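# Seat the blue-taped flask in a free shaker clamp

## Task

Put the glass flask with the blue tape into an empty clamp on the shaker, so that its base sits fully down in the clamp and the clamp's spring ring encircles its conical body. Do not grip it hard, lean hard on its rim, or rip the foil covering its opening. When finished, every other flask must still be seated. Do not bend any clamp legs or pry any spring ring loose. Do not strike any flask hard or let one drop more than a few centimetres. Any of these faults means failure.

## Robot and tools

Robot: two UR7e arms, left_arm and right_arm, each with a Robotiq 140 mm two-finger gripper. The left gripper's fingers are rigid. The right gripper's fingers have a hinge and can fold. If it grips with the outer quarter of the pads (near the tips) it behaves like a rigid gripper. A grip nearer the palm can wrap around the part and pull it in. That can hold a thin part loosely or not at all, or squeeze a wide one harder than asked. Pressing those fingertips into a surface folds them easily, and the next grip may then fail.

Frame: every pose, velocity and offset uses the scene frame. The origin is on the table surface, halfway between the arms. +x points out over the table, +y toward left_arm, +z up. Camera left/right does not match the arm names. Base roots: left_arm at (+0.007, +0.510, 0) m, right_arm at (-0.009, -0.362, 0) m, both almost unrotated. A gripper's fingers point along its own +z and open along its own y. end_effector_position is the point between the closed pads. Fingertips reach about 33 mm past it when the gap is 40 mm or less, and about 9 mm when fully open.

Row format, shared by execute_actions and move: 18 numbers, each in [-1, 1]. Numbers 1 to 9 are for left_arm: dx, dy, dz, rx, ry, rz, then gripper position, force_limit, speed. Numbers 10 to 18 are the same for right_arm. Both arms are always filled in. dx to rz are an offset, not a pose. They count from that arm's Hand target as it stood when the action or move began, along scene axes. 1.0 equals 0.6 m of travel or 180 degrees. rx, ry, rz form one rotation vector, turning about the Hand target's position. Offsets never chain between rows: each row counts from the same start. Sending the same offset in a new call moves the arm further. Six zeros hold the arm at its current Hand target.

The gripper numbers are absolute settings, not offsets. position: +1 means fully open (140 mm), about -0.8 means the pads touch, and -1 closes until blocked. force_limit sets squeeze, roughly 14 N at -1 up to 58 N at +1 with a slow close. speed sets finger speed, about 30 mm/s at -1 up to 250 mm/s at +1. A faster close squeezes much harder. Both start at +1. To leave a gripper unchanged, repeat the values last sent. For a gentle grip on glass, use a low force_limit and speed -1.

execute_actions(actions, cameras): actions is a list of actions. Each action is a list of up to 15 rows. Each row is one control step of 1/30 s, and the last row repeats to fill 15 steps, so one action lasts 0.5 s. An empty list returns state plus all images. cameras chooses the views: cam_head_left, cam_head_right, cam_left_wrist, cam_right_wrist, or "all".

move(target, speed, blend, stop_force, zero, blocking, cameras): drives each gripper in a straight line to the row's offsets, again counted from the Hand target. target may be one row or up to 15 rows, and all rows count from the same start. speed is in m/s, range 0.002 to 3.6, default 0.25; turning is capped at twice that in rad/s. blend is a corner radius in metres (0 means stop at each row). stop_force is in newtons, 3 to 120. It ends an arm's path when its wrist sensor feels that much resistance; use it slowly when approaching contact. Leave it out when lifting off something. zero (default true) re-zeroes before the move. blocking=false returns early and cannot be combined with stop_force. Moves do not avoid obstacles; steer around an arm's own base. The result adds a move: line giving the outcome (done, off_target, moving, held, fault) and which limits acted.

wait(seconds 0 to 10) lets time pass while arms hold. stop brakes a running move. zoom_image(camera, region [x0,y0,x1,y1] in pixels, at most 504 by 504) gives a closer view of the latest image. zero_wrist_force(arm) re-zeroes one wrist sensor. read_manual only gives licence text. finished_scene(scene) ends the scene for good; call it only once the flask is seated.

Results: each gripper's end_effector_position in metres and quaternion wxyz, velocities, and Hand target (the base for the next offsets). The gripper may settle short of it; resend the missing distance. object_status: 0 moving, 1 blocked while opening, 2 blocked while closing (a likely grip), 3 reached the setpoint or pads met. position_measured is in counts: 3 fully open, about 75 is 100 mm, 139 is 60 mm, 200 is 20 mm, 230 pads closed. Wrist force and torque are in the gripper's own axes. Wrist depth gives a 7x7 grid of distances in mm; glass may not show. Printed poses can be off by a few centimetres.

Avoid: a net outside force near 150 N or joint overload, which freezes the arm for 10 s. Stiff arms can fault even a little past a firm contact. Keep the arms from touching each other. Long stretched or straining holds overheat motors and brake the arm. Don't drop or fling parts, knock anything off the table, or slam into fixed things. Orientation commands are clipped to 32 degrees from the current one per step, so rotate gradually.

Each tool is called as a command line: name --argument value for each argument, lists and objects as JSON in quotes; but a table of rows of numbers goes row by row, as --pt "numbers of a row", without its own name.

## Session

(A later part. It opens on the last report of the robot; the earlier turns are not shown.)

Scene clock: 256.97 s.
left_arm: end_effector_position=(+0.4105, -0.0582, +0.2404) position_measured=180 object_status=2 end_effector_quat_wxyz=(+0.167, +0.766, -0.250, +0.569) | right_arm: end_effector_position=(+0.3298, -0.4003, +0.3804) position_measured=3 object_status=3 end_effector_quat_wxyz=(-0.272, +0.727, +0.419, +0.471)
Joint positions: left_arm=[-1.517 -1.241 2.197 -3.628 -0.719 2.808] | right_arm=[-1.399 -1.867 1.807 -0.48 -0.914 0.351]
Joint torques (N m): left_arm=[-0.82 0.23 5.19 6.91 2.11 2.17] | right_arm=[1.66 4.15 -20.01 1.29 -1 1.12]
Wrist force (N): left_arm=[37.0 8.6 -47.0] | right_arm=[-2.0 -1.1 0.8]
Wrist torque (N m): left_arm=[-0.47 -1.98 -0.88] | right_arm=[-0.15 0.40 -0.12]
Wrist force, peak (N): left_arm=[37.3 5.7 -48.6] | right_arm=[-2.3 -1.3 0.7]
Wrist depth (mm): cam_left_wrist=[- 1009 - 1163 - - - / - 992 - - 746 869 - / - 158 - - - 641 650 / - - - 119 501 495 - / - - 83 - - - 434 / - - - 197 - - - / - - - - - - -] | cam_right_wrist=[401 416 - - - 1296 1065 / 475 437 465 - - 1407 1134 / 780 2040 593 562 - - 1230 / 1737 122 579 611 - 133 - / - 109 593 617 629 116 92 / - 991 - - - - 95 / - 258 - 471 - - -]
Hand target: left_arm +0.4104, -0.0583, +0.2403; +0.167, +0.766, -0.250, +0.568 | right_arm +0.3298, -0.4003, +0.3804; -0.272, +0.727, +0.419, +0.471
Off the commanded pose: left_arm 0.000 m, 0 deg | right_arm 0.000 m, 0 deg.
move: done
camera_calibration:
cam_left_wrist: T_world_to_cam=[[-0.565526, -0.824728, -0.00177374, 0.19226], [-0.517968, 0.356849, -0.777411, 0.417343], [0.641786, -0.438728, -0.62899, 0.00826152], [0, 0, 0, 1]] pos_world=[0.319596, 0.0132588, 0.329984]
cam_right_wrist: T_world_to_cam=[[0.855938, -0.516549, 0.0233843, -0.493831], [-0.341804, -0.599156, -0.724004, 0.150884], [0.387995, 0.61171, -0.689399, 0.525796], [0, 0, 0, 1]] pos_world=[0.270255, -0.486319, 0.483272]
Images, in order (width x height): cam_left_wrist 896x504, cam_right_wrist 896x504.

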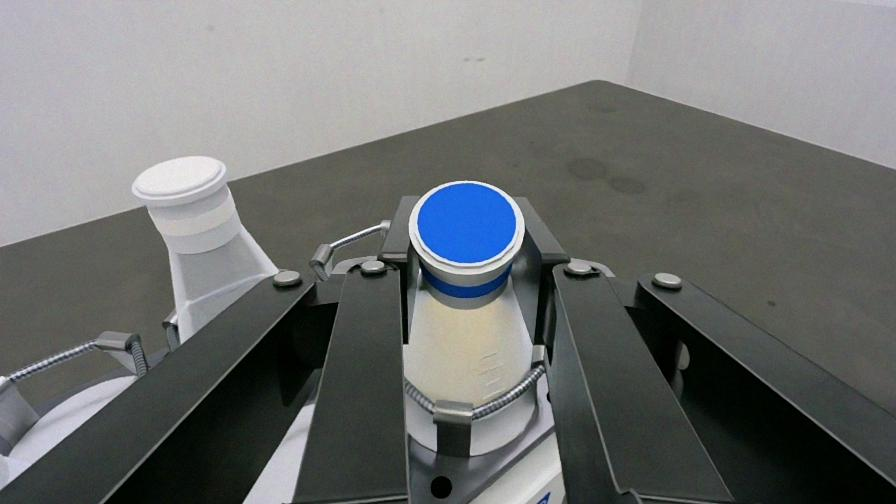

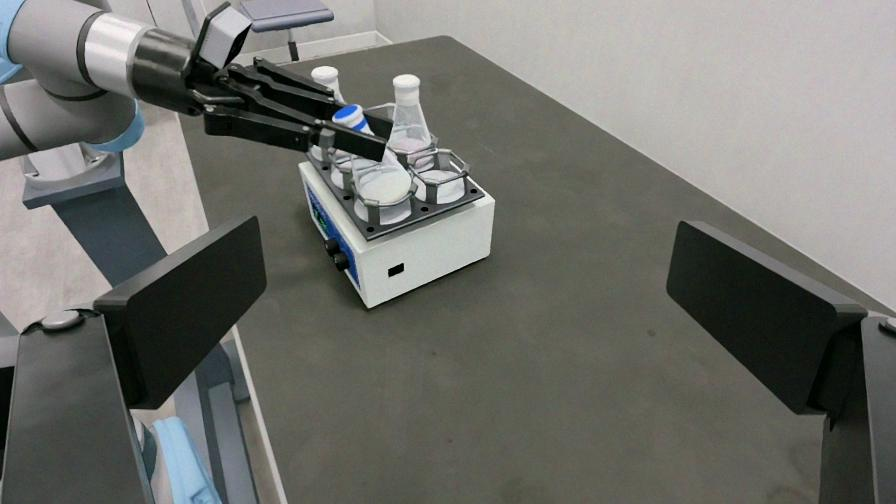

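move --target '[0.0082,-0.0057,0.002,0.016,0.0228,0,-1,-1,-1,0,0,0,0,0,0,1,1,1]' --speed 0.02

move --target '[0.0082,-0.0057,0,0.016,0.0228,0,-1,-1,-1,0,0,0,0,0,0,1,1,1]' --speed 0.02 --cameras '["cam_right_wrist","cam_left_wrist"]'

zoom_image --camera "cam_right_wrist" --region '[330, 80, 430, 230]'

zoom_image --camera "cam_left_wrist" --region '[300, 150, 620, 504]'

Scene clock: 260.93 s.
left_arm: end_effector_position=(+0.4154, -0.0617, +0.2418) position_measured=180 object_status=2 end_effector_quat_wxyz=(+0.156, +0.790, -0.258, +0.534) | right_arm: end_effector_position=(+0.3298, -0.4003, +0.3804) position_measured=3 object_status=3 end_effector_quat_wxyz=(-0.272, +0.727, +0.419, +0.471)
Joint positions: left_arm=[-1.488 -1.305 2.162 -3.426 -0.777 2.742] | right_arm=[-1.399 -1.867 1.807 -0.48 -0.914 0.351]
Joint torques (N m): left_arm=[12.44 10.73 7.76 8.49 0.2 2.26] | right_arm=[1.84 3.18 -19.81 1.11 -0.99 0.89]
Wrist force (N): left_arm=[40.7 4.3 -60.6] | right_arm=[-1.9 -0.9 0.8]
Wrist torque (N m): left_arm=[-0.43 -2.16 -0.82] | right_arm=[-0.11 0.38 -0.12]
Wrist force, peak (N): left_arm=[44.2 4.1 -63.2] | right_arm=[-2.5 -1.0 0.9]
Wrist depth (mm): cam_left_wrist=[- - - - - 1670 - / - 1054 - 768 - - - / - 166 - 124 563 - - / - 161 113 113 119 - - / - - 83 206 - 423 413 / - - - 195 - - - / - - - - - - -] | cam_right_wrist=[394 405 2814 - - 1345 - / 498 425 453 - - - - / 777 2040 617 541 - 865 - / 1800 122 572 597 727 133 - / - 109 - - - 116 92 / - 503 499 508 532 - 94 / - 252 463 480 - - -]
Hand target: left_arm +0.4153, -0.0617, +0.2415; +0.156, +0.790, -0.259, +0.534 | right_arm +0.3298, -0.4003, +0.3804; -0.272, +0.727, +0.419, +0.471
Off the commanded pose: left_arm 0.000 m, 0 deg | right_arm 0.000 m, 0 deg.
move: done

Scene clock: 263.40 s.
left_arm: end_effector_position=(+0.4204, -0.0654, +0.2428) position_measured=180 object_status=2 end_effector_quat_wxyz=(+0.147, +0.811, -0.265, +0.500) | right_arm: end_effector_position=(+0.3298, -0.4003, +0.3804) position_measured=3 object_status=3 end_effector_quat_wxyz=(-0.272, +0.727, +0.419, +0.471)
Joint positions: left_arm=[-1.458 -1.351 2.114 -3.244 -0.841 2.693] | right_arm=[-1.399 -1.867 1.807 -0.48 -0.914 0.351]
Joint torques (N m): left_arm=[8.91 15.99 9.74 10.22 -0.75 1.17] | right_arm=[3.22 4.63 -20.57 1.45 -0.97 1.07]
Wrist force (N): left_arm=[42.1 2.1 -70.0] | right_arm=[-2.3 -1.0 0.7]
Wrist torque (N m): left_arm=[-0.27 -2.39 -0.58] | right_arm=[-0.14 0.47 -0.12]
Wrist force, peak (N): left_arm=[42.5 0.8 -72.0] | right_arm=[-2.4 -1.1 0.8]
Wrist depth (mm): cam_left_wrist=[- - 1235 - - - - / - - - - 710 - - / - 527 524 - - 510 529 / - 171 242 112 112 485 474 / - - 83 - - - - / - - - 179 - - - / - - - - - - -] | cam_right_wrist=[416 400 2577 - - 1289 - / 735 822 447 - 1123 - 1098 / 787 1883 576 543 844 - - / 1814 122 548 618 - 133 - / - 109 - - 582 116 92 / - 272 - 503 - - 94 / - 252 476 444 - - -]
Hand target: left_arm +0.4203, -0.0651, +0.2415; +0.145, +0.812, -0.266, +0.499 | right_arm +0.3298, -0.4003, +0.3804; -0.272, +0.727, +0.419, +0.471
Off the commanded pose: left_arm 0.001 m, 0 deg | right_arm 0.000 m, 0 deg.
move: done
camera_calibration:
cam_left_wrist: T_world_to_cam=[[-0.566045, -0.824374, -0.0000136141, 0.191743], [-0.620557, 0.426108, -0.658287, 0.445601], [0.54268, -0.372611, -0.752767, 0.0763924], [0, 0, 0, 1]] pos_world=[0.343599, -0.0033413, 0.350841]
cam_right_wrist: T_world_to_cam=[[0.855938, -0.516549, 0.0233843, -0.493831], [-0.341804, -0.599156, -0.724004, 0.150884], [0.387995, 0.61171, -0.689399, 0.525796], [0, 0, 0, 1]] pos_world=[0.270255, -0.486319, 0.483272]
Images, in order (width x height): cam_left_wrist 896x504, cam_right_wrist 896x504.

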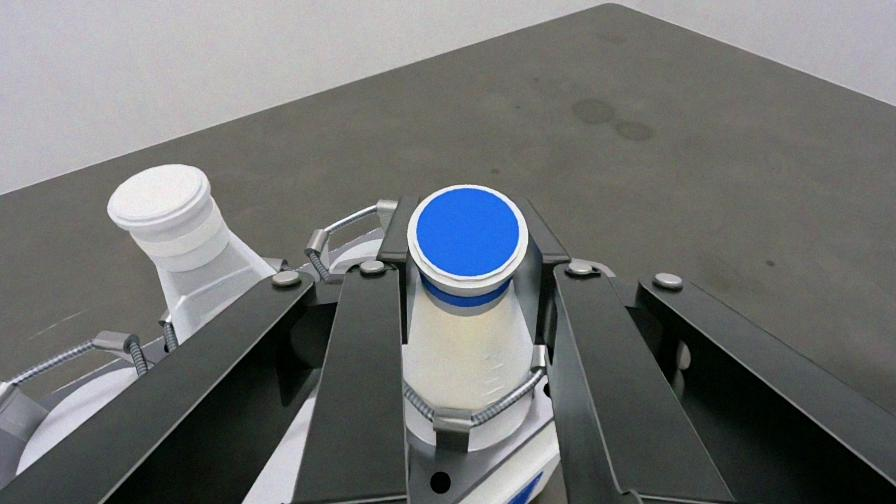

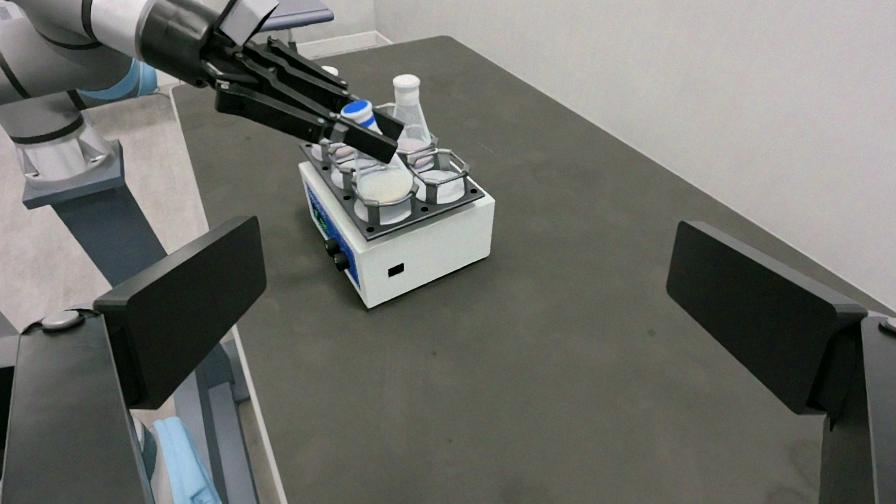

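Scaled by 3.360 from the camera's 896x504 image, which has a finer 1280x720 frame.

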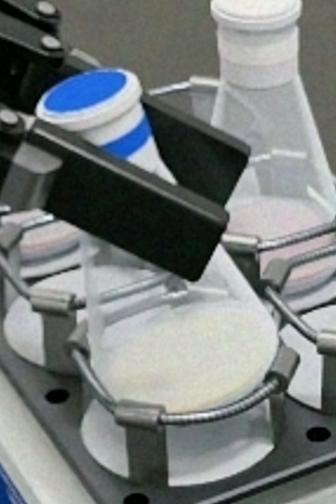

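Scaled by 1.424 from the camera's 896x504 image, which has a finer 1280x720 frame.

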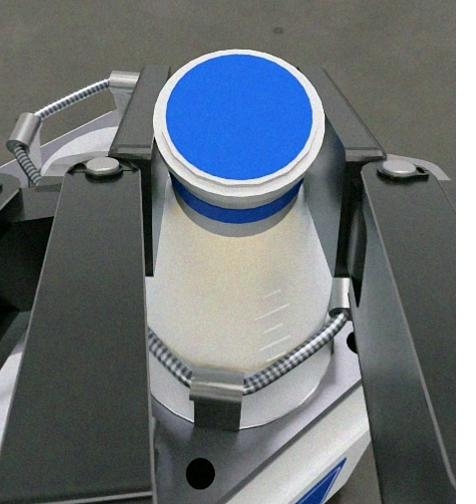

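zoom_image --camera "cam_right_wrist" --region '[345, 150, 425, 220]'

Scaled by 6.300 from the camera's 896x504 image, which has a finer 1280x720 frame.

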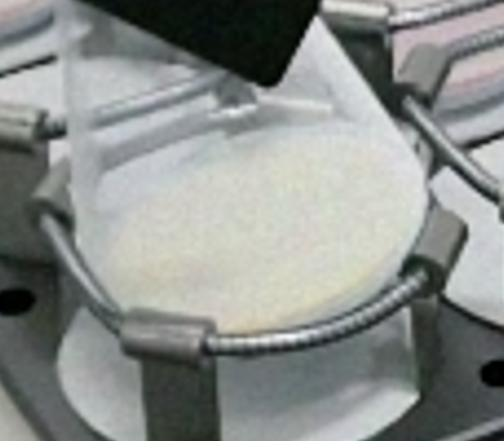

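move --target '[-0.0086,-0.0123,0.002,0.0273,-0.0191,0,-1,-1,-1,0,0,0,0,0,0,1,1,1]' --speed 0.02 --cameras '["cam_right_wrist","cam_left_wrist"]'

zoom_image --camera "cam_right_wrist" --region '[345, 130, 425, 220]'

zoom_image --camera "cam_left_wrist" --region '[300, 150, 620, 504]'

Scene clock: 270.43 s.
left_arm: end_effector_position=(+0.4151, -0.0725, +0.2427) position_measured=180 object_status=2 end_effector_quat_wxyz=(+0.102, +0.802, -0.292, +0.511) | right_arm: end_effector_position=(+0.3298, -0.4003, +0.3804) position_measured=3 object_status=3 end_effector_quat_wxyz=(-0.272, +0.727, +0.419, +0.471)
Joint positions: left_arm=[-1.493 -1.338 2.085 -3.174 -0.769 2.735] | right_arm=[-1.399 -1.867 1.807 -0.48 -0.914 0.351]
Joint torques (N m): left_arm=[1.4 3.95 -1.51 5.82 -5.79 -0.27] | right_arm=[3.11 4.07 -21.21 1.18 -1.22 1.22]
Wrist force (N): left_arm=[36.3 -9.4 -54.7] | right_arm=[-1.8 -0.9 0.6]
Wrist torque (N m): left_arm=[0.30 -2.50 -0.29] | right_arm=[-0.12 0.35 -0.13]
Wrist force, peak (N): left_arm=[46.7 3.3 -70.3] | right_arm=[-2.4 -1.0 0.9]
Wrist depth (mm): cam_left_wrist=[930 1135 1151 - - - - / 956 - - - 604 593 580 / - - - 526 531 - - / - 161 - 112 115 - - / - - 83 201 - - 366 / - - - 198 - - - / - - - - - - -] | cam_right_wrist=[371 386 2246 - 1550 1256 - / 740 405 440 1103 1093 - - / 795 2040 577 555 - - 1051 / 1677 122 584 600 - 133 1155 / - 109 - 593 - 116 92 / - 1016 - - - - 94 / - 252 - - 475 - -]
Hand target: left_arm +0.4151, -0.0725, +0.2427; +0.102, +0.802, -0.292, +0.511 | right_arm +0.3298, -0.4003, +0.3804; -0.272, +0.727, +0.419, +0.471
Off the commanded pose: left_arm 0.000 m, 0 deg | right_arm 0.000 m, 0 deg.
move: done
camera_calibration:
cam_left_wrist: T_world_to_cam=[[-0.56272, -0.819468, -0.108711, 0.208256], [-0.581306, 0.485773, -0.65277, 0.431961], [0.587733, -0.304132, -0.749716, 0.0621318], [0, 0, 0, 1]] pos_world=[0.331774, -0.0202794, 0.351192]
cam_right_wrist: T_world_to_cam=[[0.855938, -0.516549, 0.0233843, -0.493831], [-0.341804, -0.599156, -0.724004, 0.150884], [0.387995, 0.61171, -0.689399, 0.525796], [0, 0, 0, 1]] pos_world=[0.270255, -0.486319, 0.483272]
Images, in order (width x height): cam_left_wrist 896x504, cam_right_wrist 896x504.

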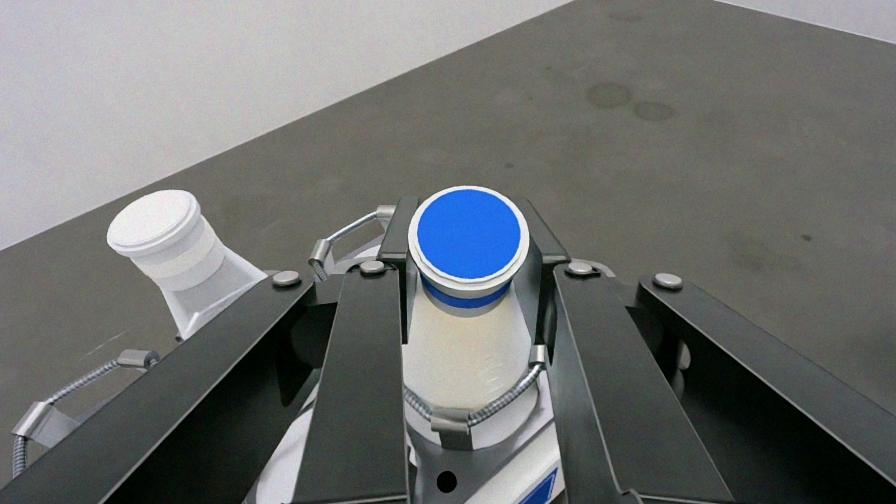

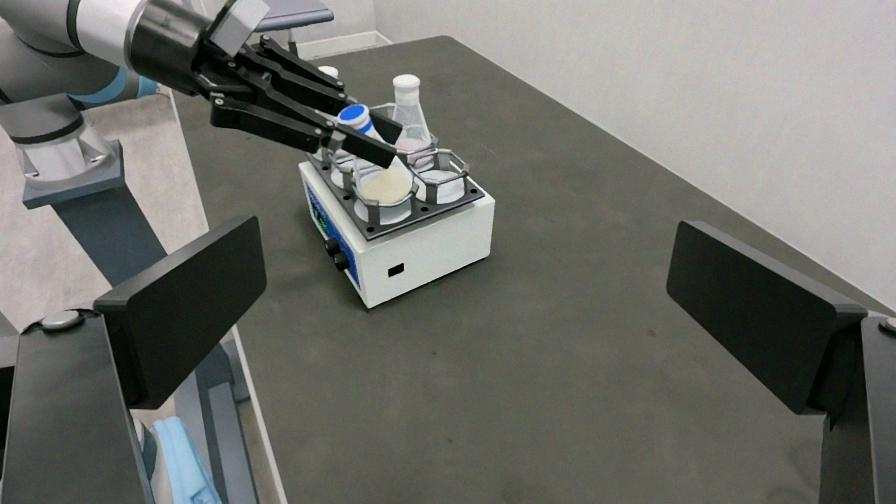

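Scaled by 5.600 from the camera's 896x504 image, which has a finer 1280x720 frame.

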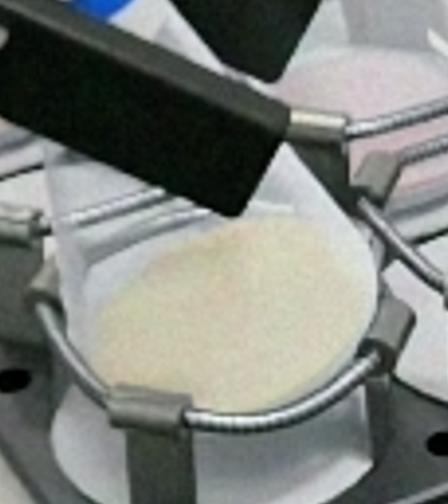

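Scaled by 1.424 from the camera's 896x504 image, which has a finer 1280x720 frame.

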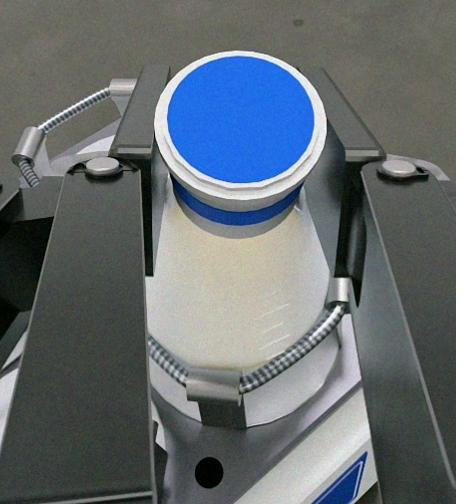

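move --target '[-0.0078,-0.0112,0,0.0273,-0.0191,0,-1,-1,-1,0,0,0,0,0,0,1,1,1]' --speed 0.02 --cameras '["cam_right_wrist","cam_left_wrist"]'

zoom_image --camera "cam_right_wrist" --region '[345, 130, 425, 220]'

zoom_image --camera "cam_left_wrist" --region '[300, 150, 620, 504]'

Scene clock: 274.40 s.
left_arm: end_effector_position=(+0.4104, -0.0792, +0.2427) position_measured=180 object_status=2 end_effector_quat_wxyz=(+0.059, +0.790, -0.316, +0.522) | right_arm: end_effector_position=(+0.3298, -0.4003, +0.3804) position_measured=3 object_status=3 end_effector_quat_wxyz=(-0.272, +0.727, +0.419, +0.471)
Joint positions: left_arm=[-1.525 -1.32 2.058 -3.113 -0.702 2.776] | right_arm=[-1.399 -1.867 1.807 -0.48 -0.914 0.351]
Joint torques (N m): left_arm=[-10.16 -19.72 -15.2 -1.48 -4.68 -0.75] | right_arm=[4.16 5.59 -20.17 1.34 -1.1 1.1]
Wrist force (N): left_arm=[15.2 -12.4 -16.1] | right_arm=[-2.1 -0.9 1.1]
Wrist torque (N m): left_arm=[0.49 -1.84 0.08] | right_arm=[-0.13 0.41 -0.13]
Wrist force, peak (N): left_arm=[37.8 -10.1 -57.0] | right_arm=[-2.3 -1.2 0.7]
Wrist depth (mm): cam_left_wrist=[- - - 1429 - 659 - / - - - - - 525 - / - 1303 - 120 - 468 - / - 172 113 111 113 388 - / 527 - 83 201 - - - / - - - 197 - - - / - - - - - - -] | cam_right_wrist=[357 378 3309 2377 - - - / 729 397 436 - - - - / 772 2024 525 554 - - 1189 / 1677 122 548 572 - 132 1183 / - 109 - - - 116 92 / - 1282 - - - - 95 / - 250 - - - 475 -]
Hand target: left_arm +0.4104, -0.0792, +0.2427; +0.059, +0.790, -0.316, +0.522 | right_arm +0.3298, -0.4003, +0.3804; -0.272, +0.727, +0.419, +0.471
Off the commanded pose: left_arm 0.000 m, 0 deg | right_arm 0.000 m, 0 deg.
move: done
camera_calibration:
cam_left_wrist: T_world_to_cam=[[-0.553071, -0.805702, -0.212028, 0.222282], [-0.542449, 0.541405, -0.642363, 0.418439], [0.632346, -0.240258, -0.736488, 0.0463016], [0, 0, 0, 1]] pos_world=[0.320641, -0.0363273, 0.35002]
cam_right_wrist: T_world_to_cam=[[0.855938, -0.516549, 0.0233843, -0.493831], [-0.341804, -0.599156, -0.724004, 0.150884], [0.387995, 0.61171, -0.689399, 0.525796], [0, 0, 0, 1]] pos_world=[0.270255, -0.486319, 0.483272]
Images, in order (width x height): cam_left_wrist 896x504, cam_right_wrist 896x504.

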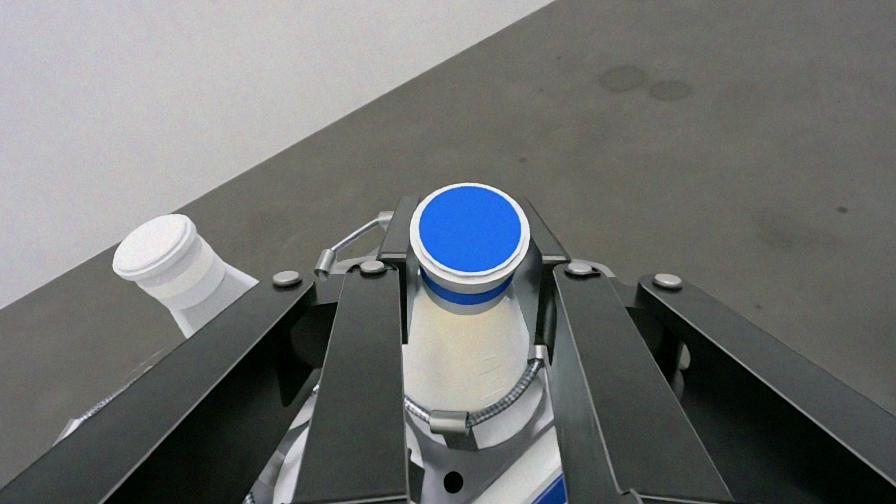

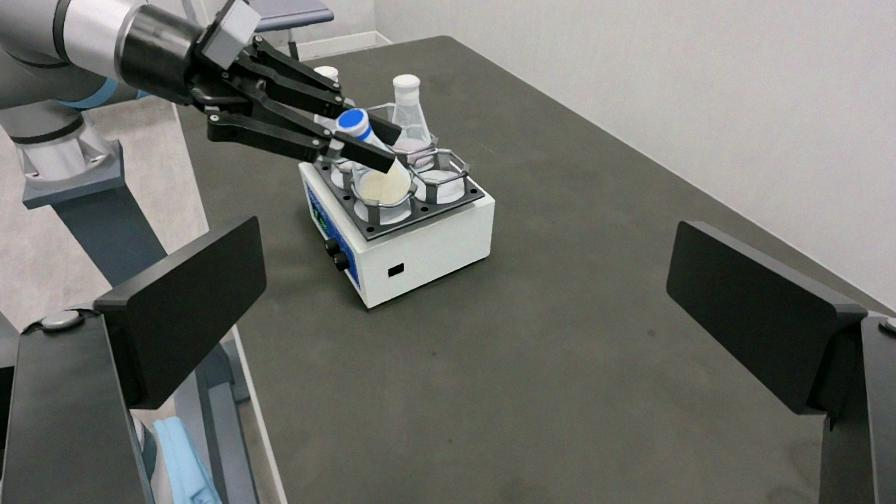

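Scaled by 5.600 from the camera's 896x504 image, which has a finer 1280x720 frame.

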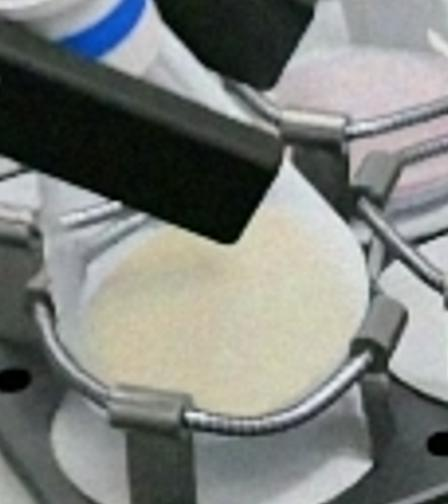

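Scaled by 1.424 from the camera's 896x504 image, which has a finer 1280x720 frame.

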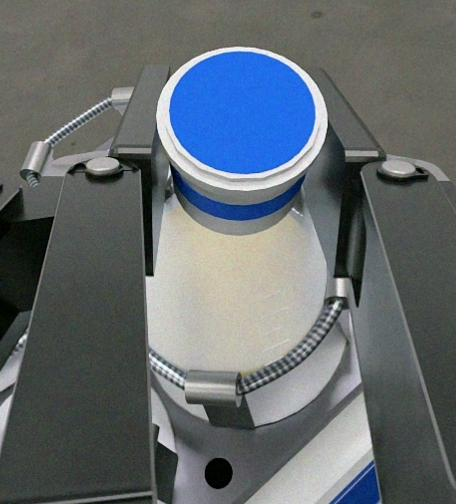

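move --target '[0.0086,0.0123,0,-0.0273,0.0191,0,-1,-1,-1,0,0,0,0,0,0,1,1,1]' --speed 0.02 --cameras '["cam_right_wrist","cam_left_wrist"]'

zoom_image --camera "cam_right_wrist" --region '[345, 130, 425, 220]'

zoom_image --camera "cam_left_wrist" --region '[300, 150, 620, 504]'

Scene clock: 278.83 s.
left_arm: end_effector_position=(+0.4156, -0.0718, +0.2427) position_measured=180 object_status=2 end_effector_quat_wxyz=(+0.103, +0.802, -0.291, +0.511) | right_arm: end_effector_position=(+0.3298, -0.4003, +0.3804) position_measured=3 object_status=3 end_effector_quat_wxyz=(-0.272, +0.727, +0.419, +0.471)
Joint positions: left_arm=[-1.492 -1.338 2.086 -3.175 -0.771 2.736] | right_arm=[-1.399 -1.867 1.807 -0.48 -0.914 0.351]
Joint torques (N m): left_arm=[12.83 -15.63 -6.64 3.03 2.73 0.25] | right_arm=[4.25 3.3 -21.92 1.23 -1.09 1.01]
Wrist force (N): left_arm=[25.3 8.8 -25.9] | right_arm=[-2.0 -1.2 0.8]
Wrist torque (N m): left_arm=[-0.21 -2.09 -0.30] | right_arm=[-0.18 0.40 -0.13]
Wrist force, peak (N): left_arm=[30.8 10.5 -28.3] | right_arm=[-2.4 -1.1 0.9]
Wrist depth (mm): cam_left_wrist=[892 - - - 770 732 639 / - 1129 - - - - 554 / - - - 123 - 491 - / - 169 113 111 114 - - / - - 83 - - - 362 / - - - - - - - / - - - 193 - - -] | cam_right_wrist=[374 386 2633 2024 - - 1103 / 740 408 441 - - - 1060 / 798 1991 565 539 - 1189 1243 / 1774 122 - 606 - 133 1150 / - 109 - 560 - 116 92 / - 527 497 520 - - 94 / - 250 - - - - -]
Hand target: left_arm +0.4156, -0.0718, +0.2427; +0.102, +0.802, -0.292, +0.511 | right_arm +0.3298, -0.4003, +0.3804; -0.272, +0.727, +0.419, +0.471
Off the commanded pose: left_arm 0.000 m, 0 deg | right_arm 0.000 m, 0 deg.
move: done
camera_calibration:
cam_left_wrist: T_world_to_cam=[[-0.562739, -0.819559, -0.107927, 0.208978], [-0.581673, 0.485358, -0.652751, 0.432028], [0.587351, -0.30455, -0.749845, 0.0621864], [0, 0, 0, 1]] pos_world=[0.332374, -0.0194793, 0.351191]
cam_right_wrist: T_world_to_cam=[[0.855938, -0.516549, 0.0233843, -0.493831], [-0.341804, -0.599156, -0.724004, 0.150884], [0.387995, 0.61171, -0.689399, 0.525796], [0, 0, 0, 1]] pos_world=[0.270255, -0.486319, 0.483272]
Images, in order (width x height): cam_left_wrist 896x504, cam_right_wrist 896x504.

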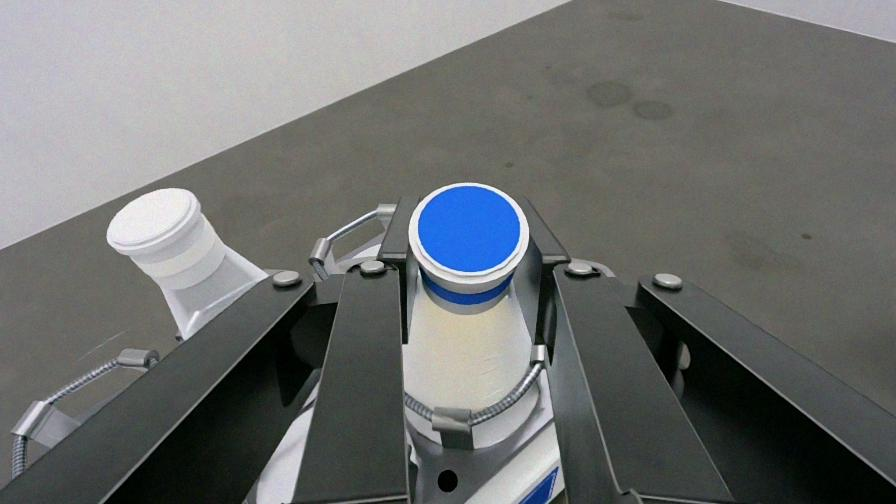

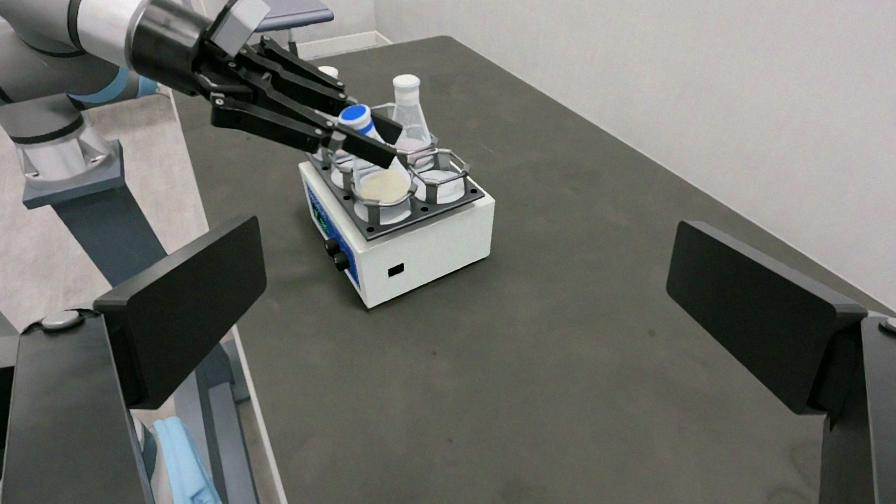

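Scaled by 5.600 from the camera's 896x504 image, which has a finer 1280x720 frame.

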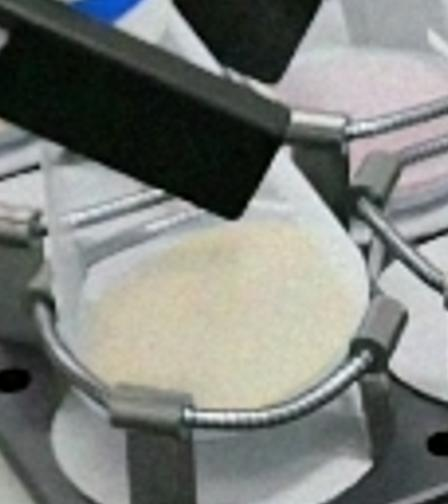

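Scaled by 1.424 from the camera's 896x504 image, which has a finer 1280x720 frame.

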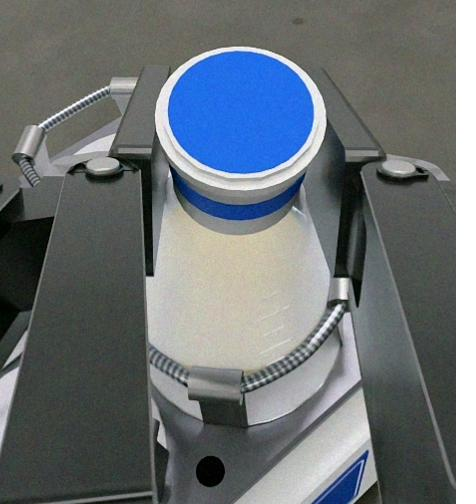

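move --target '[0.0086,0.0123,0,-0.0273,0.0191,0,-1,-1,-1,0,0,0,0,0,0,1,1,1]' --speed 0.02

move --target '[0.0086,0.0123,0,-0.0273,0.0191,0,-1,-1,-1,0,0,0,0,0,0,1,1,1]' --speed 0.02 --cameras '["cam_right_wrist","cam_left_wrist"]'

zoom_image --camera "cam_right_wrist" --region '[345, 130, 425, 220]'

zoom_image --camera "cam_left_wrist" --region '[300, 150, 620, 504]'

Scene clock: 282.90 s.
left_arm: end_effector_position=(+0.4208, -0.0644, +0.2427) position_measured=180 object_status=2 end_effector_quat_wxyz=(+0.146, +0.812, -0.266, +0.499) | right_arm: end_effector_position=(+0.3298, -0.4003, +0.3804) position_measured=3 object_status=3 end_effector_quat_wxyz=(-0.272, +0.727, +0.419, +0.471)
Joint positions: left_arm=[-1.457 -1.354 2.114 -3.237 -0.842 2.693] | right_arm=[-1.399 -1.867 1.807 -0.48 -0.914 0.351]
Joint torques (N m): left_arm=[18.74 -22.4 -6.26 1.87 7.71 1.02] | right_arm=[3.85 4.57 -20.46 1.23 -1.23 0.99]
Wrist force (N): left_arm=[16.8 23.5 -13.6] | right_arm=[-1.9 -1.2 0.7]
Wrist torque (N m): left_arm=[-0.86 -1.88 -0.86] | right_arm=[-0.18 0.38 -0.12]
Wrist force, peak (N): left_arm=[25.1 9.3 -25.4] | right_arm=[-2.3 -1.1 1.0]
Wrist depth (mm): cam_left_wrist=[- - - - - - - / 956 - - - - - - / 997 157 548 - - - - / - 158 113 114 116 452 - / - - 83 131 - - - / - - - 195 - - - / - - - - - - -] | cam_right_wrist=[414 400 2605 - 1827 1331 - / 738 421 446 - 1020 - - / 803 2040 582 551 - 1511 - / 1762 122 664 599 724 133 655 / - 109 - - - 116 92 / - 1024 - - - - 94 / - 252 - - - - -]
Hand target: left_arm +0.4207, -0.0644, +0.2427; +0.145, +0.812, -0.266, +0.499 | right_arm +0.3298, -0.4003, +0.3804; -0.272, +0.727, +0.419, +0.471
Off the commanded pose: left_arm 0.000 m, 0 deg | right_arm 0.000 m, 0 deg.
move: done

Scene clock: 285.73 s.
left_arm: end_effector_position=(+0.4259, -0.0570, +0.2427) position_measured=180 object_status=2 end_effector_quat_wxyz=(+0.188, +0.819, -0.240, +0.485) | right_arm: end_effector_position=(+0.3298, -0.4003, +0.3804) position_measured=3 object_status=3 end_effector_quat_wxyz=(-0.272, +0.727, +0.419, +0.471)
Joint positions: left_arm=[-1.419 -1.364 2.14 -3.3 -0.915 2.648] | right_arm=[-1.399 -1.867 1.807 -0.48 -0.914 0.351]
Joint torques (N m): left_arm=[21.9 -24.9 -3.78 2.77 10.31 1.66] | right_arm=[4.68 3.27 -22.02 1.22 -1.14 1.05]
Wrist force (N): left_arm=[13.8 32.8 -5.5] | right_arm=[-1.9 -0.7 0.9]
Wrist torque (N m): left_arm=[-1.23 -1.52 -1.40] | right_arm=[-0.09 0.37 -0.12]
Wrist force, peak (N): left_arm=[14.1 32.8 -5.7] | right_arm=[-2.4 -0.9 0.8]
Wrist depth (mm): cam_left_wrist=[- - - - - - - / - 607 616 631 - - - / - 141 517 - - - 599 / - 213 221 112 138 - - / - - 83 131 - 435 - / - - - - - - - / - - - - - - -] | cam_right_wrist=[448 412 2377 - - 1282 - / 749 2354 453 - 1530 1282 - / 763 2093 531 527 - 1391 - / 1841 122 559 583 - 133 - / - 109 - - - 124 92 / - 1079 - - 528 549 94 / - 261 440 443 458 - -]
Hand target: left_arm +0.4259, -0.0571, +0.2427; +0.188, +0.819, -0.240, +0.485 | right_arm +0.3298, -0.4003, +0.3804; -0.272, +0.727, +0.419, +0.471
Off the commanded pose: left_arm 0.000 m, 0 deg | right_arm 0.000 m, 0 deg.
move: done
camera_calibration:
cam_left_wrist: T_world_to_cam=[[-0.563208, -0.820106, 0.101112, 0.176275], [-0.660211, 0.373026, -0.6519, 0.457755], [0.496909, -0.43391, -0.751534, 0.092123], [0, 0, 0, 1]] pos_world=[0.355717, 0.0137822, 0.349821]
cam_right_wrist: T_world_to_cam=[[0.855938, -0.516549, 0.0233843, -0.493831], [-0.341804, -0.599156, -0.724004, 0.150884], [0.387995, 0.61171, -0.689399, 0.525796], [0, 0, 0, 1]] pos_world=[0.270255, -0.486319, 0.483272]
Images, in order (width x height): cam_left_wrist 896x504, cam_right_wrist 896x504.

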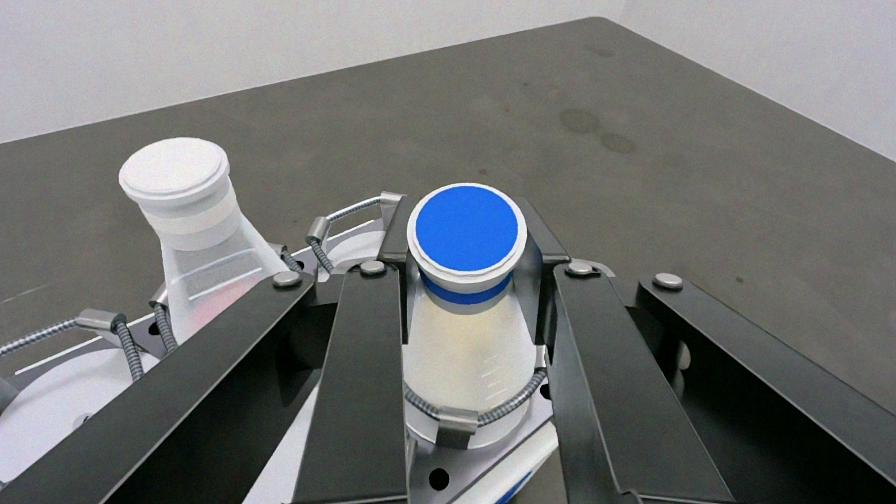

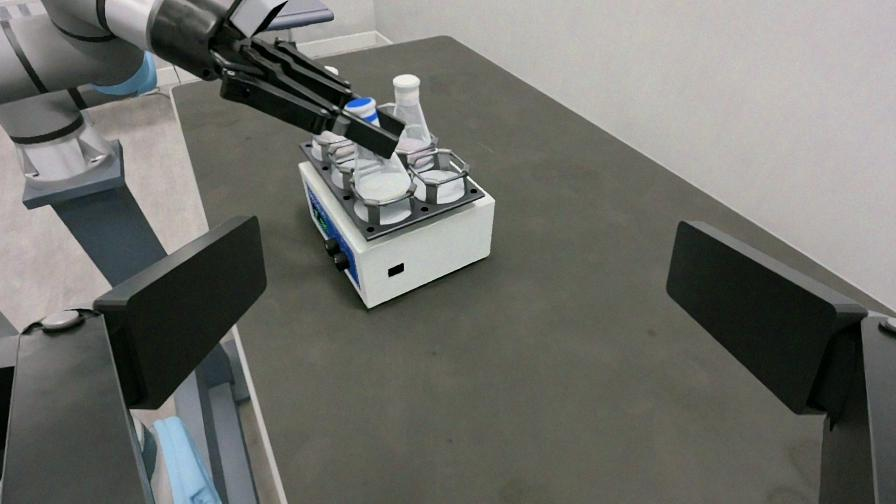

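Scaled by 5.600 from the camera's 896x504 image, which has a finer 1280x720 frame.

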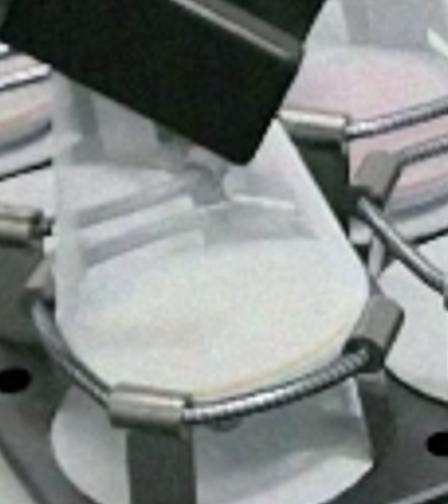

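Scaled by 1.424 from the camera's 896x504 image, which has a finer 1280x720 frame.

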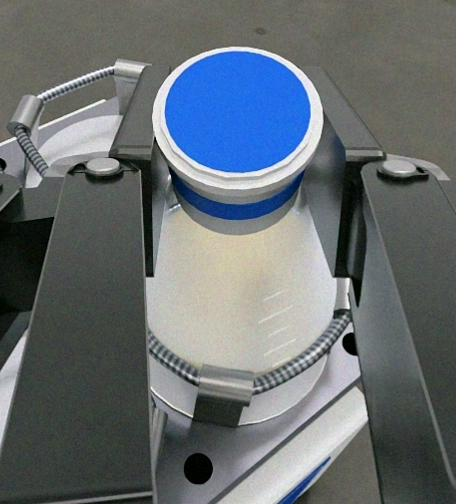

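move --target '[0.008,-0.0056,-0.012,0,0,0,-1,-1,-1,0,0,0,0,0,0,1,1,1]' --speed 0.01 --stop_force 30 --cameras '["cam_right_wrist","cam_left_wrist"]'

zoom_image --camera "cam_right_wrist" --region '[345, 130, 425, 220]'

zoom_image --camera "cam_left_wrist" --region '[300, 150, 620, 504]'

Scene clock: 288.27 s.
left_arm: end_effector_position=(+0.4268, -0.0578, +0.2416) position_measured=180 object_status=2 end_effector_quat_wxyz=(+0.188, +0.819, -0.240, +0.486) | right_arm: end_effector_position=(+0.3298, -0.4003, +0.3804) position_measured=3 object_status=3 end_effector_quat_wxyz=(-0.272, +0.727, +0.419, +0.471)
Joint positions: left_arm=[-1.417 -1.359 2.138 -3.305 -0.916 2.65] | right_arm=[-1.399 -1.867 1.807 -0.48 -0.914 0.351]
Joint torques (N m): left_arm=[3.72 -12.65 8.41 7.37 6.69 -0.38] | right_arm=[4.07 3.88 -20.72 1.38 -1.15 1.08]
Wrist force (N): left_arm=[27.7 26.1 -19.6] | right_arm=[-2.2 -1.1 0.9]
Wrist torque (N m): left_arm=[-1.36 -2.01 -1.41] | right_arm=[-0.16 0.45 -0.13]
Wrist force, peak (N): left_arm=[33.6 25.9 -40.8] | right_arm=[-2.3 -1.2 0.9]
Wrist depth (mm): cam_left_wrist=[927 1114 - - - 1429 - / 956 618 596 623 - - 1204 / - 138 522 520 - - 626 / - - 220 112 111 - 504 / - - 83 201 - - 443 / - - - - - - - / - - - - - - -] | cam_right_wrist=[448 412 2473 - 1869 - 1074 / 749 2473 460 - 1712 - 1029 / 803 2075 628 562 - - - / 1827 122 563 594 - 133 - / - 109 - - - 116 92 / - 280 - - - - 94 / - 251 - - - - -]
Hand target: left_arm +0.4268, -0.0578, +0.2415; +0.188, +0.819, -0.240, +0.485 (not the last commanded pose) | right_arm +0.3298, -0.4003, +0.3804; -0.272, +0.727, +0.419, +0.471
Off the commanded pose: left_arm 0.008 m, 0 deg | right_arm 0.000 m, 0 deg.
move: contact (left_arm)
camera_calibration:
cam_left_wrist: T_world_to_cam=[[-0.56318, -0.820139, 0.100998, 0.176221], [-0.659939, 0.372847, -0.652277, 0.457835], [0.497301, -0.434002, -0.751221, 0.0902279], [0, 0, 0, 1]] pos_world=[0.356517, 0.012982, 0.348619]
cam_right_wrist: T_world_to_cam=[[0.855938, -0.516549, 0.0233843, -0.493831], [-0.341804, -0.599156, -0.724004, 0.150884], [0.387995, 0.61171, -0.689399, 0.525796], [0, 0, 0, 1]] pos_world=[0.270255, -0.486319, 0.483272]
Images, in order (width x height): cam_left_wrist 896x504, cam_right_wrist 896x504.

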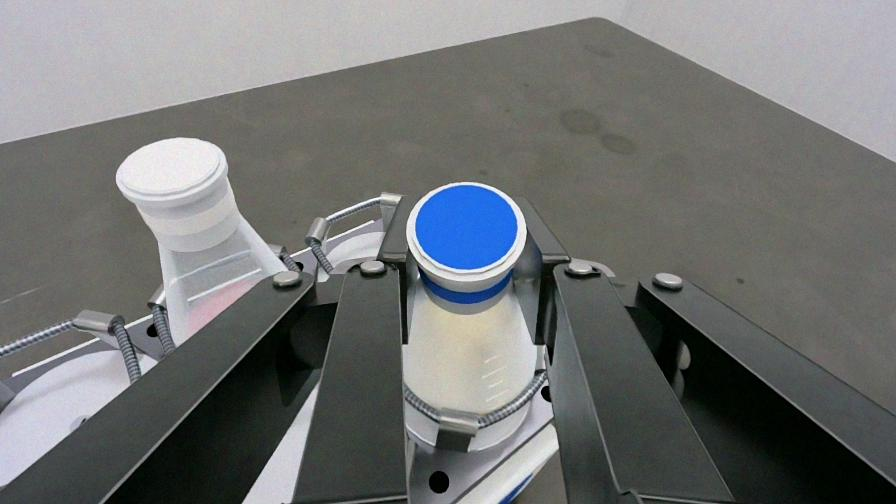

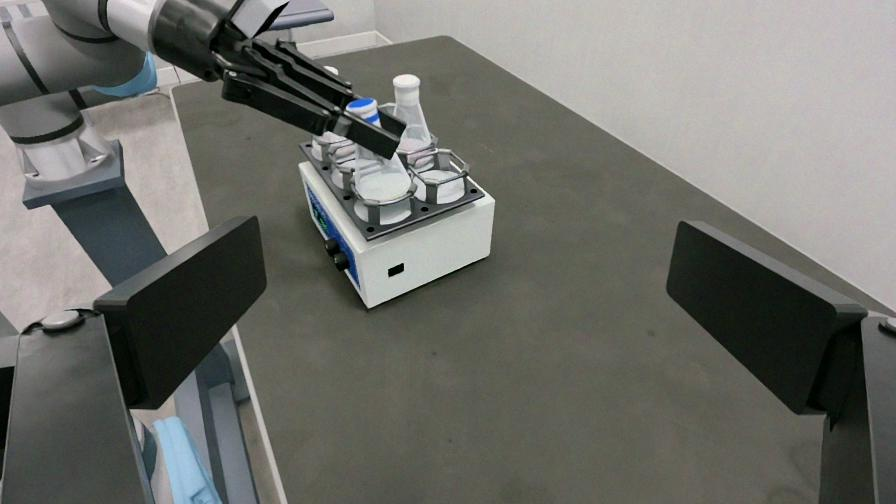

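Scaled by 5.600 from the camera's 896x504 image, which has a finer 1280x720 frame.

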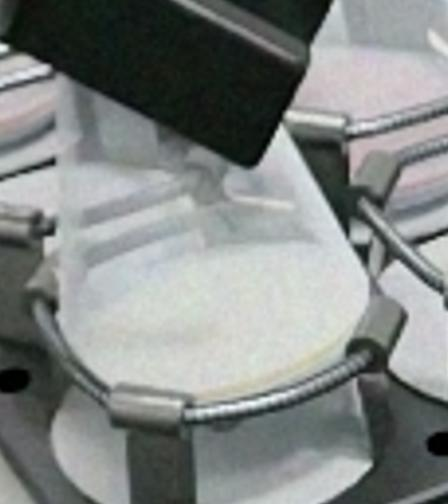

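Scaled by 1.424 from the camera's 896x504 image, which has a finer 1280x720 frame.

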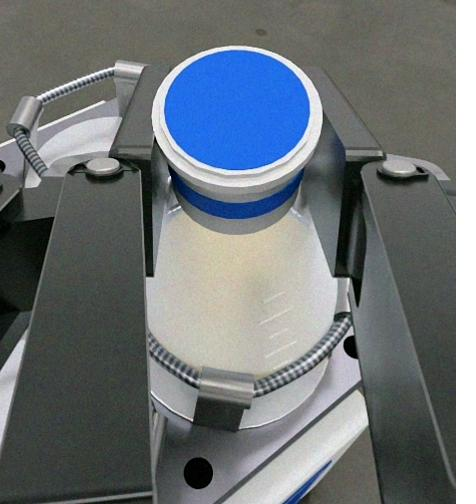

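move --target '[0.0137,-0.0096,-0.003,0,0,0,-1,-1,-1,0,0,0,0,0,0,1,1,1]' --speed 0.01 --stop_force 35 --cameras '["cam_right_wrist","cam_left_wrist"]'

zoom_image --camera "cam_right_wrist" --region '[345, 130, 425, 220]'

zoom_image --camera "cam_left_wrist" --region '[300, 150, 620, 504]'

Scene clock: 292.00 s.
left_arm: end_effector_position=(+0.4350, -0.0636, +0.2397) position_measured=180 object_status=2 end_effector_quat_wxyz=(+0.188, +0.819, -0.240, +0.485) | right_arm: end_effector_position=(+0.3298, -0.4003, +0.3804) position_measured=3 object_status=3 end_effector_quat_wxyz=(-0.272, +0.727, +0.419, +0.471)
Joint positions: left_arm=[-1.4 -1.335 2.114 -3.312 -0.929 2.662] | right_arm=[-1.399 -1.867 1.807 -0.48 -0.914 0.351]
Joint torques (N m): left_arm=[-6.28 -28.9 -5.22 0.47 4.84 -1.3] | right_arm=[4.14 4.62 -20.96 1.52 -1.13 1.09]
Wrist force (N): left_arm=[11.3 10.7 -11.1] | right_arm=[-1.8 -0.9 0.8]
Wrist torque (N m): left_arm=[-0.73 -1.82 -0.64] | right_arm=[-0.12 0.37 -0.13]
Wrist force, peak (N): left_arm=[29.3 23.2 -38.9] | right_arm=[-2.1 -1.2 1.0]
Wrist depth (mm): cam_left_wrist=[938 - - - 882 1731 1482 / 1027 580 - - 708 - - / - 139 501 - 543 - 587 / 419 143 224 112 120 - - / 369 - 83 202 - - - / - - - 191 - - - / - - - 163 - - -] | cam_right_wrist=[443 411 2950 - - 1296 - / 731 547 448 - - 1353 - / 803 2310 621 553 - - - / 1827 122 545 593 - 133 - / - 109 - - - 116 92 / - 279 - - - - 94 / - 253 - 462 453 479 -]
Hand target: left_arm +0.4350, -0.0636, +0.2397; +0.188, +0.819, -0.240, +0.485 | right_arm +0.3298, -0.4003, +0.3804; -0.272, +0.727, +0.419, +0.471
Off the commanded pose: left_arm 0.000 m, 0 deg | right_arm 0.000 m, 0 deg.
move: done
camera_calibration:
cam_left_wrist: T_world_to_cam=[[-0.563233, -0.820109, 0.100944, 0.176384], [-0.659893, 0.372913, -0.652286, 0.464184], [0.497302, -0.434001, -0.751221, 0.0823238], [0, 0, 0, 1]] pos_world=[0.364717, 0.00728218, 0.346819]
cam_right_wrist: T_world_to_cam=[[0.855938, -0.516549, 0.0233843, -0.493831], [-0.341804, -0.599156, -0.724004, 0.150884], [0.387995, 0.61171, -0.689399, 0.525796], [0, 0, 0, 1]] pos_world=[0.270255, -0.486319, 0.483272]
Images, in order (width x height): cam_left_wrist 896x504, cam_right_wrist 896x504.

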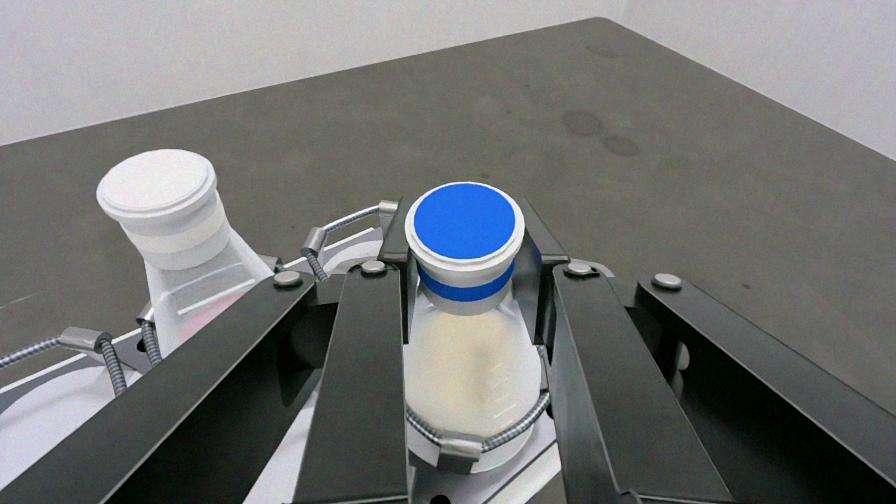

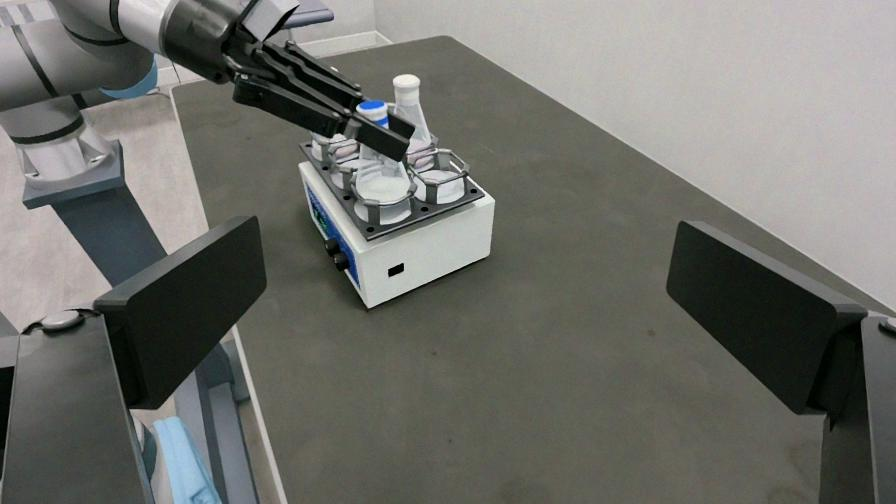

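Scaled by 5.600 from the camera's 896x504 image, which has a finer 1280x720 frame.

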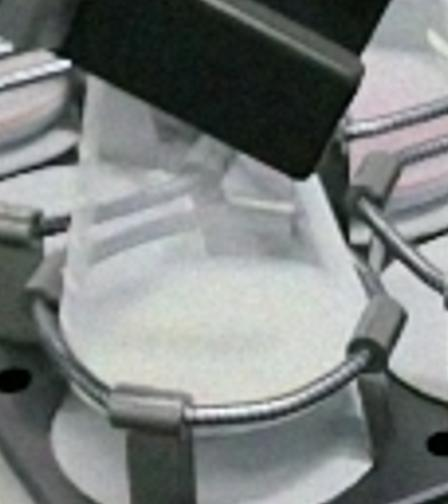

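Scaled by 1.424 from the camera's 896x504 image, which has a finer 1280x720 frame.

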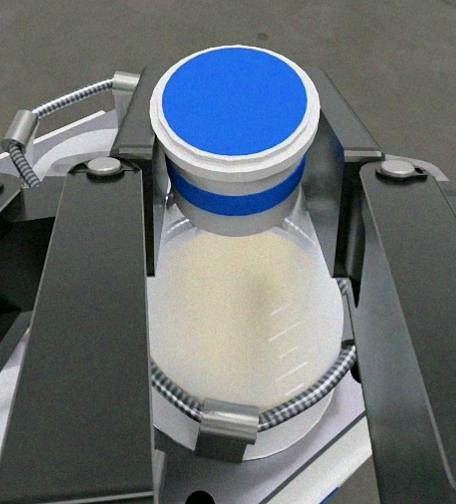

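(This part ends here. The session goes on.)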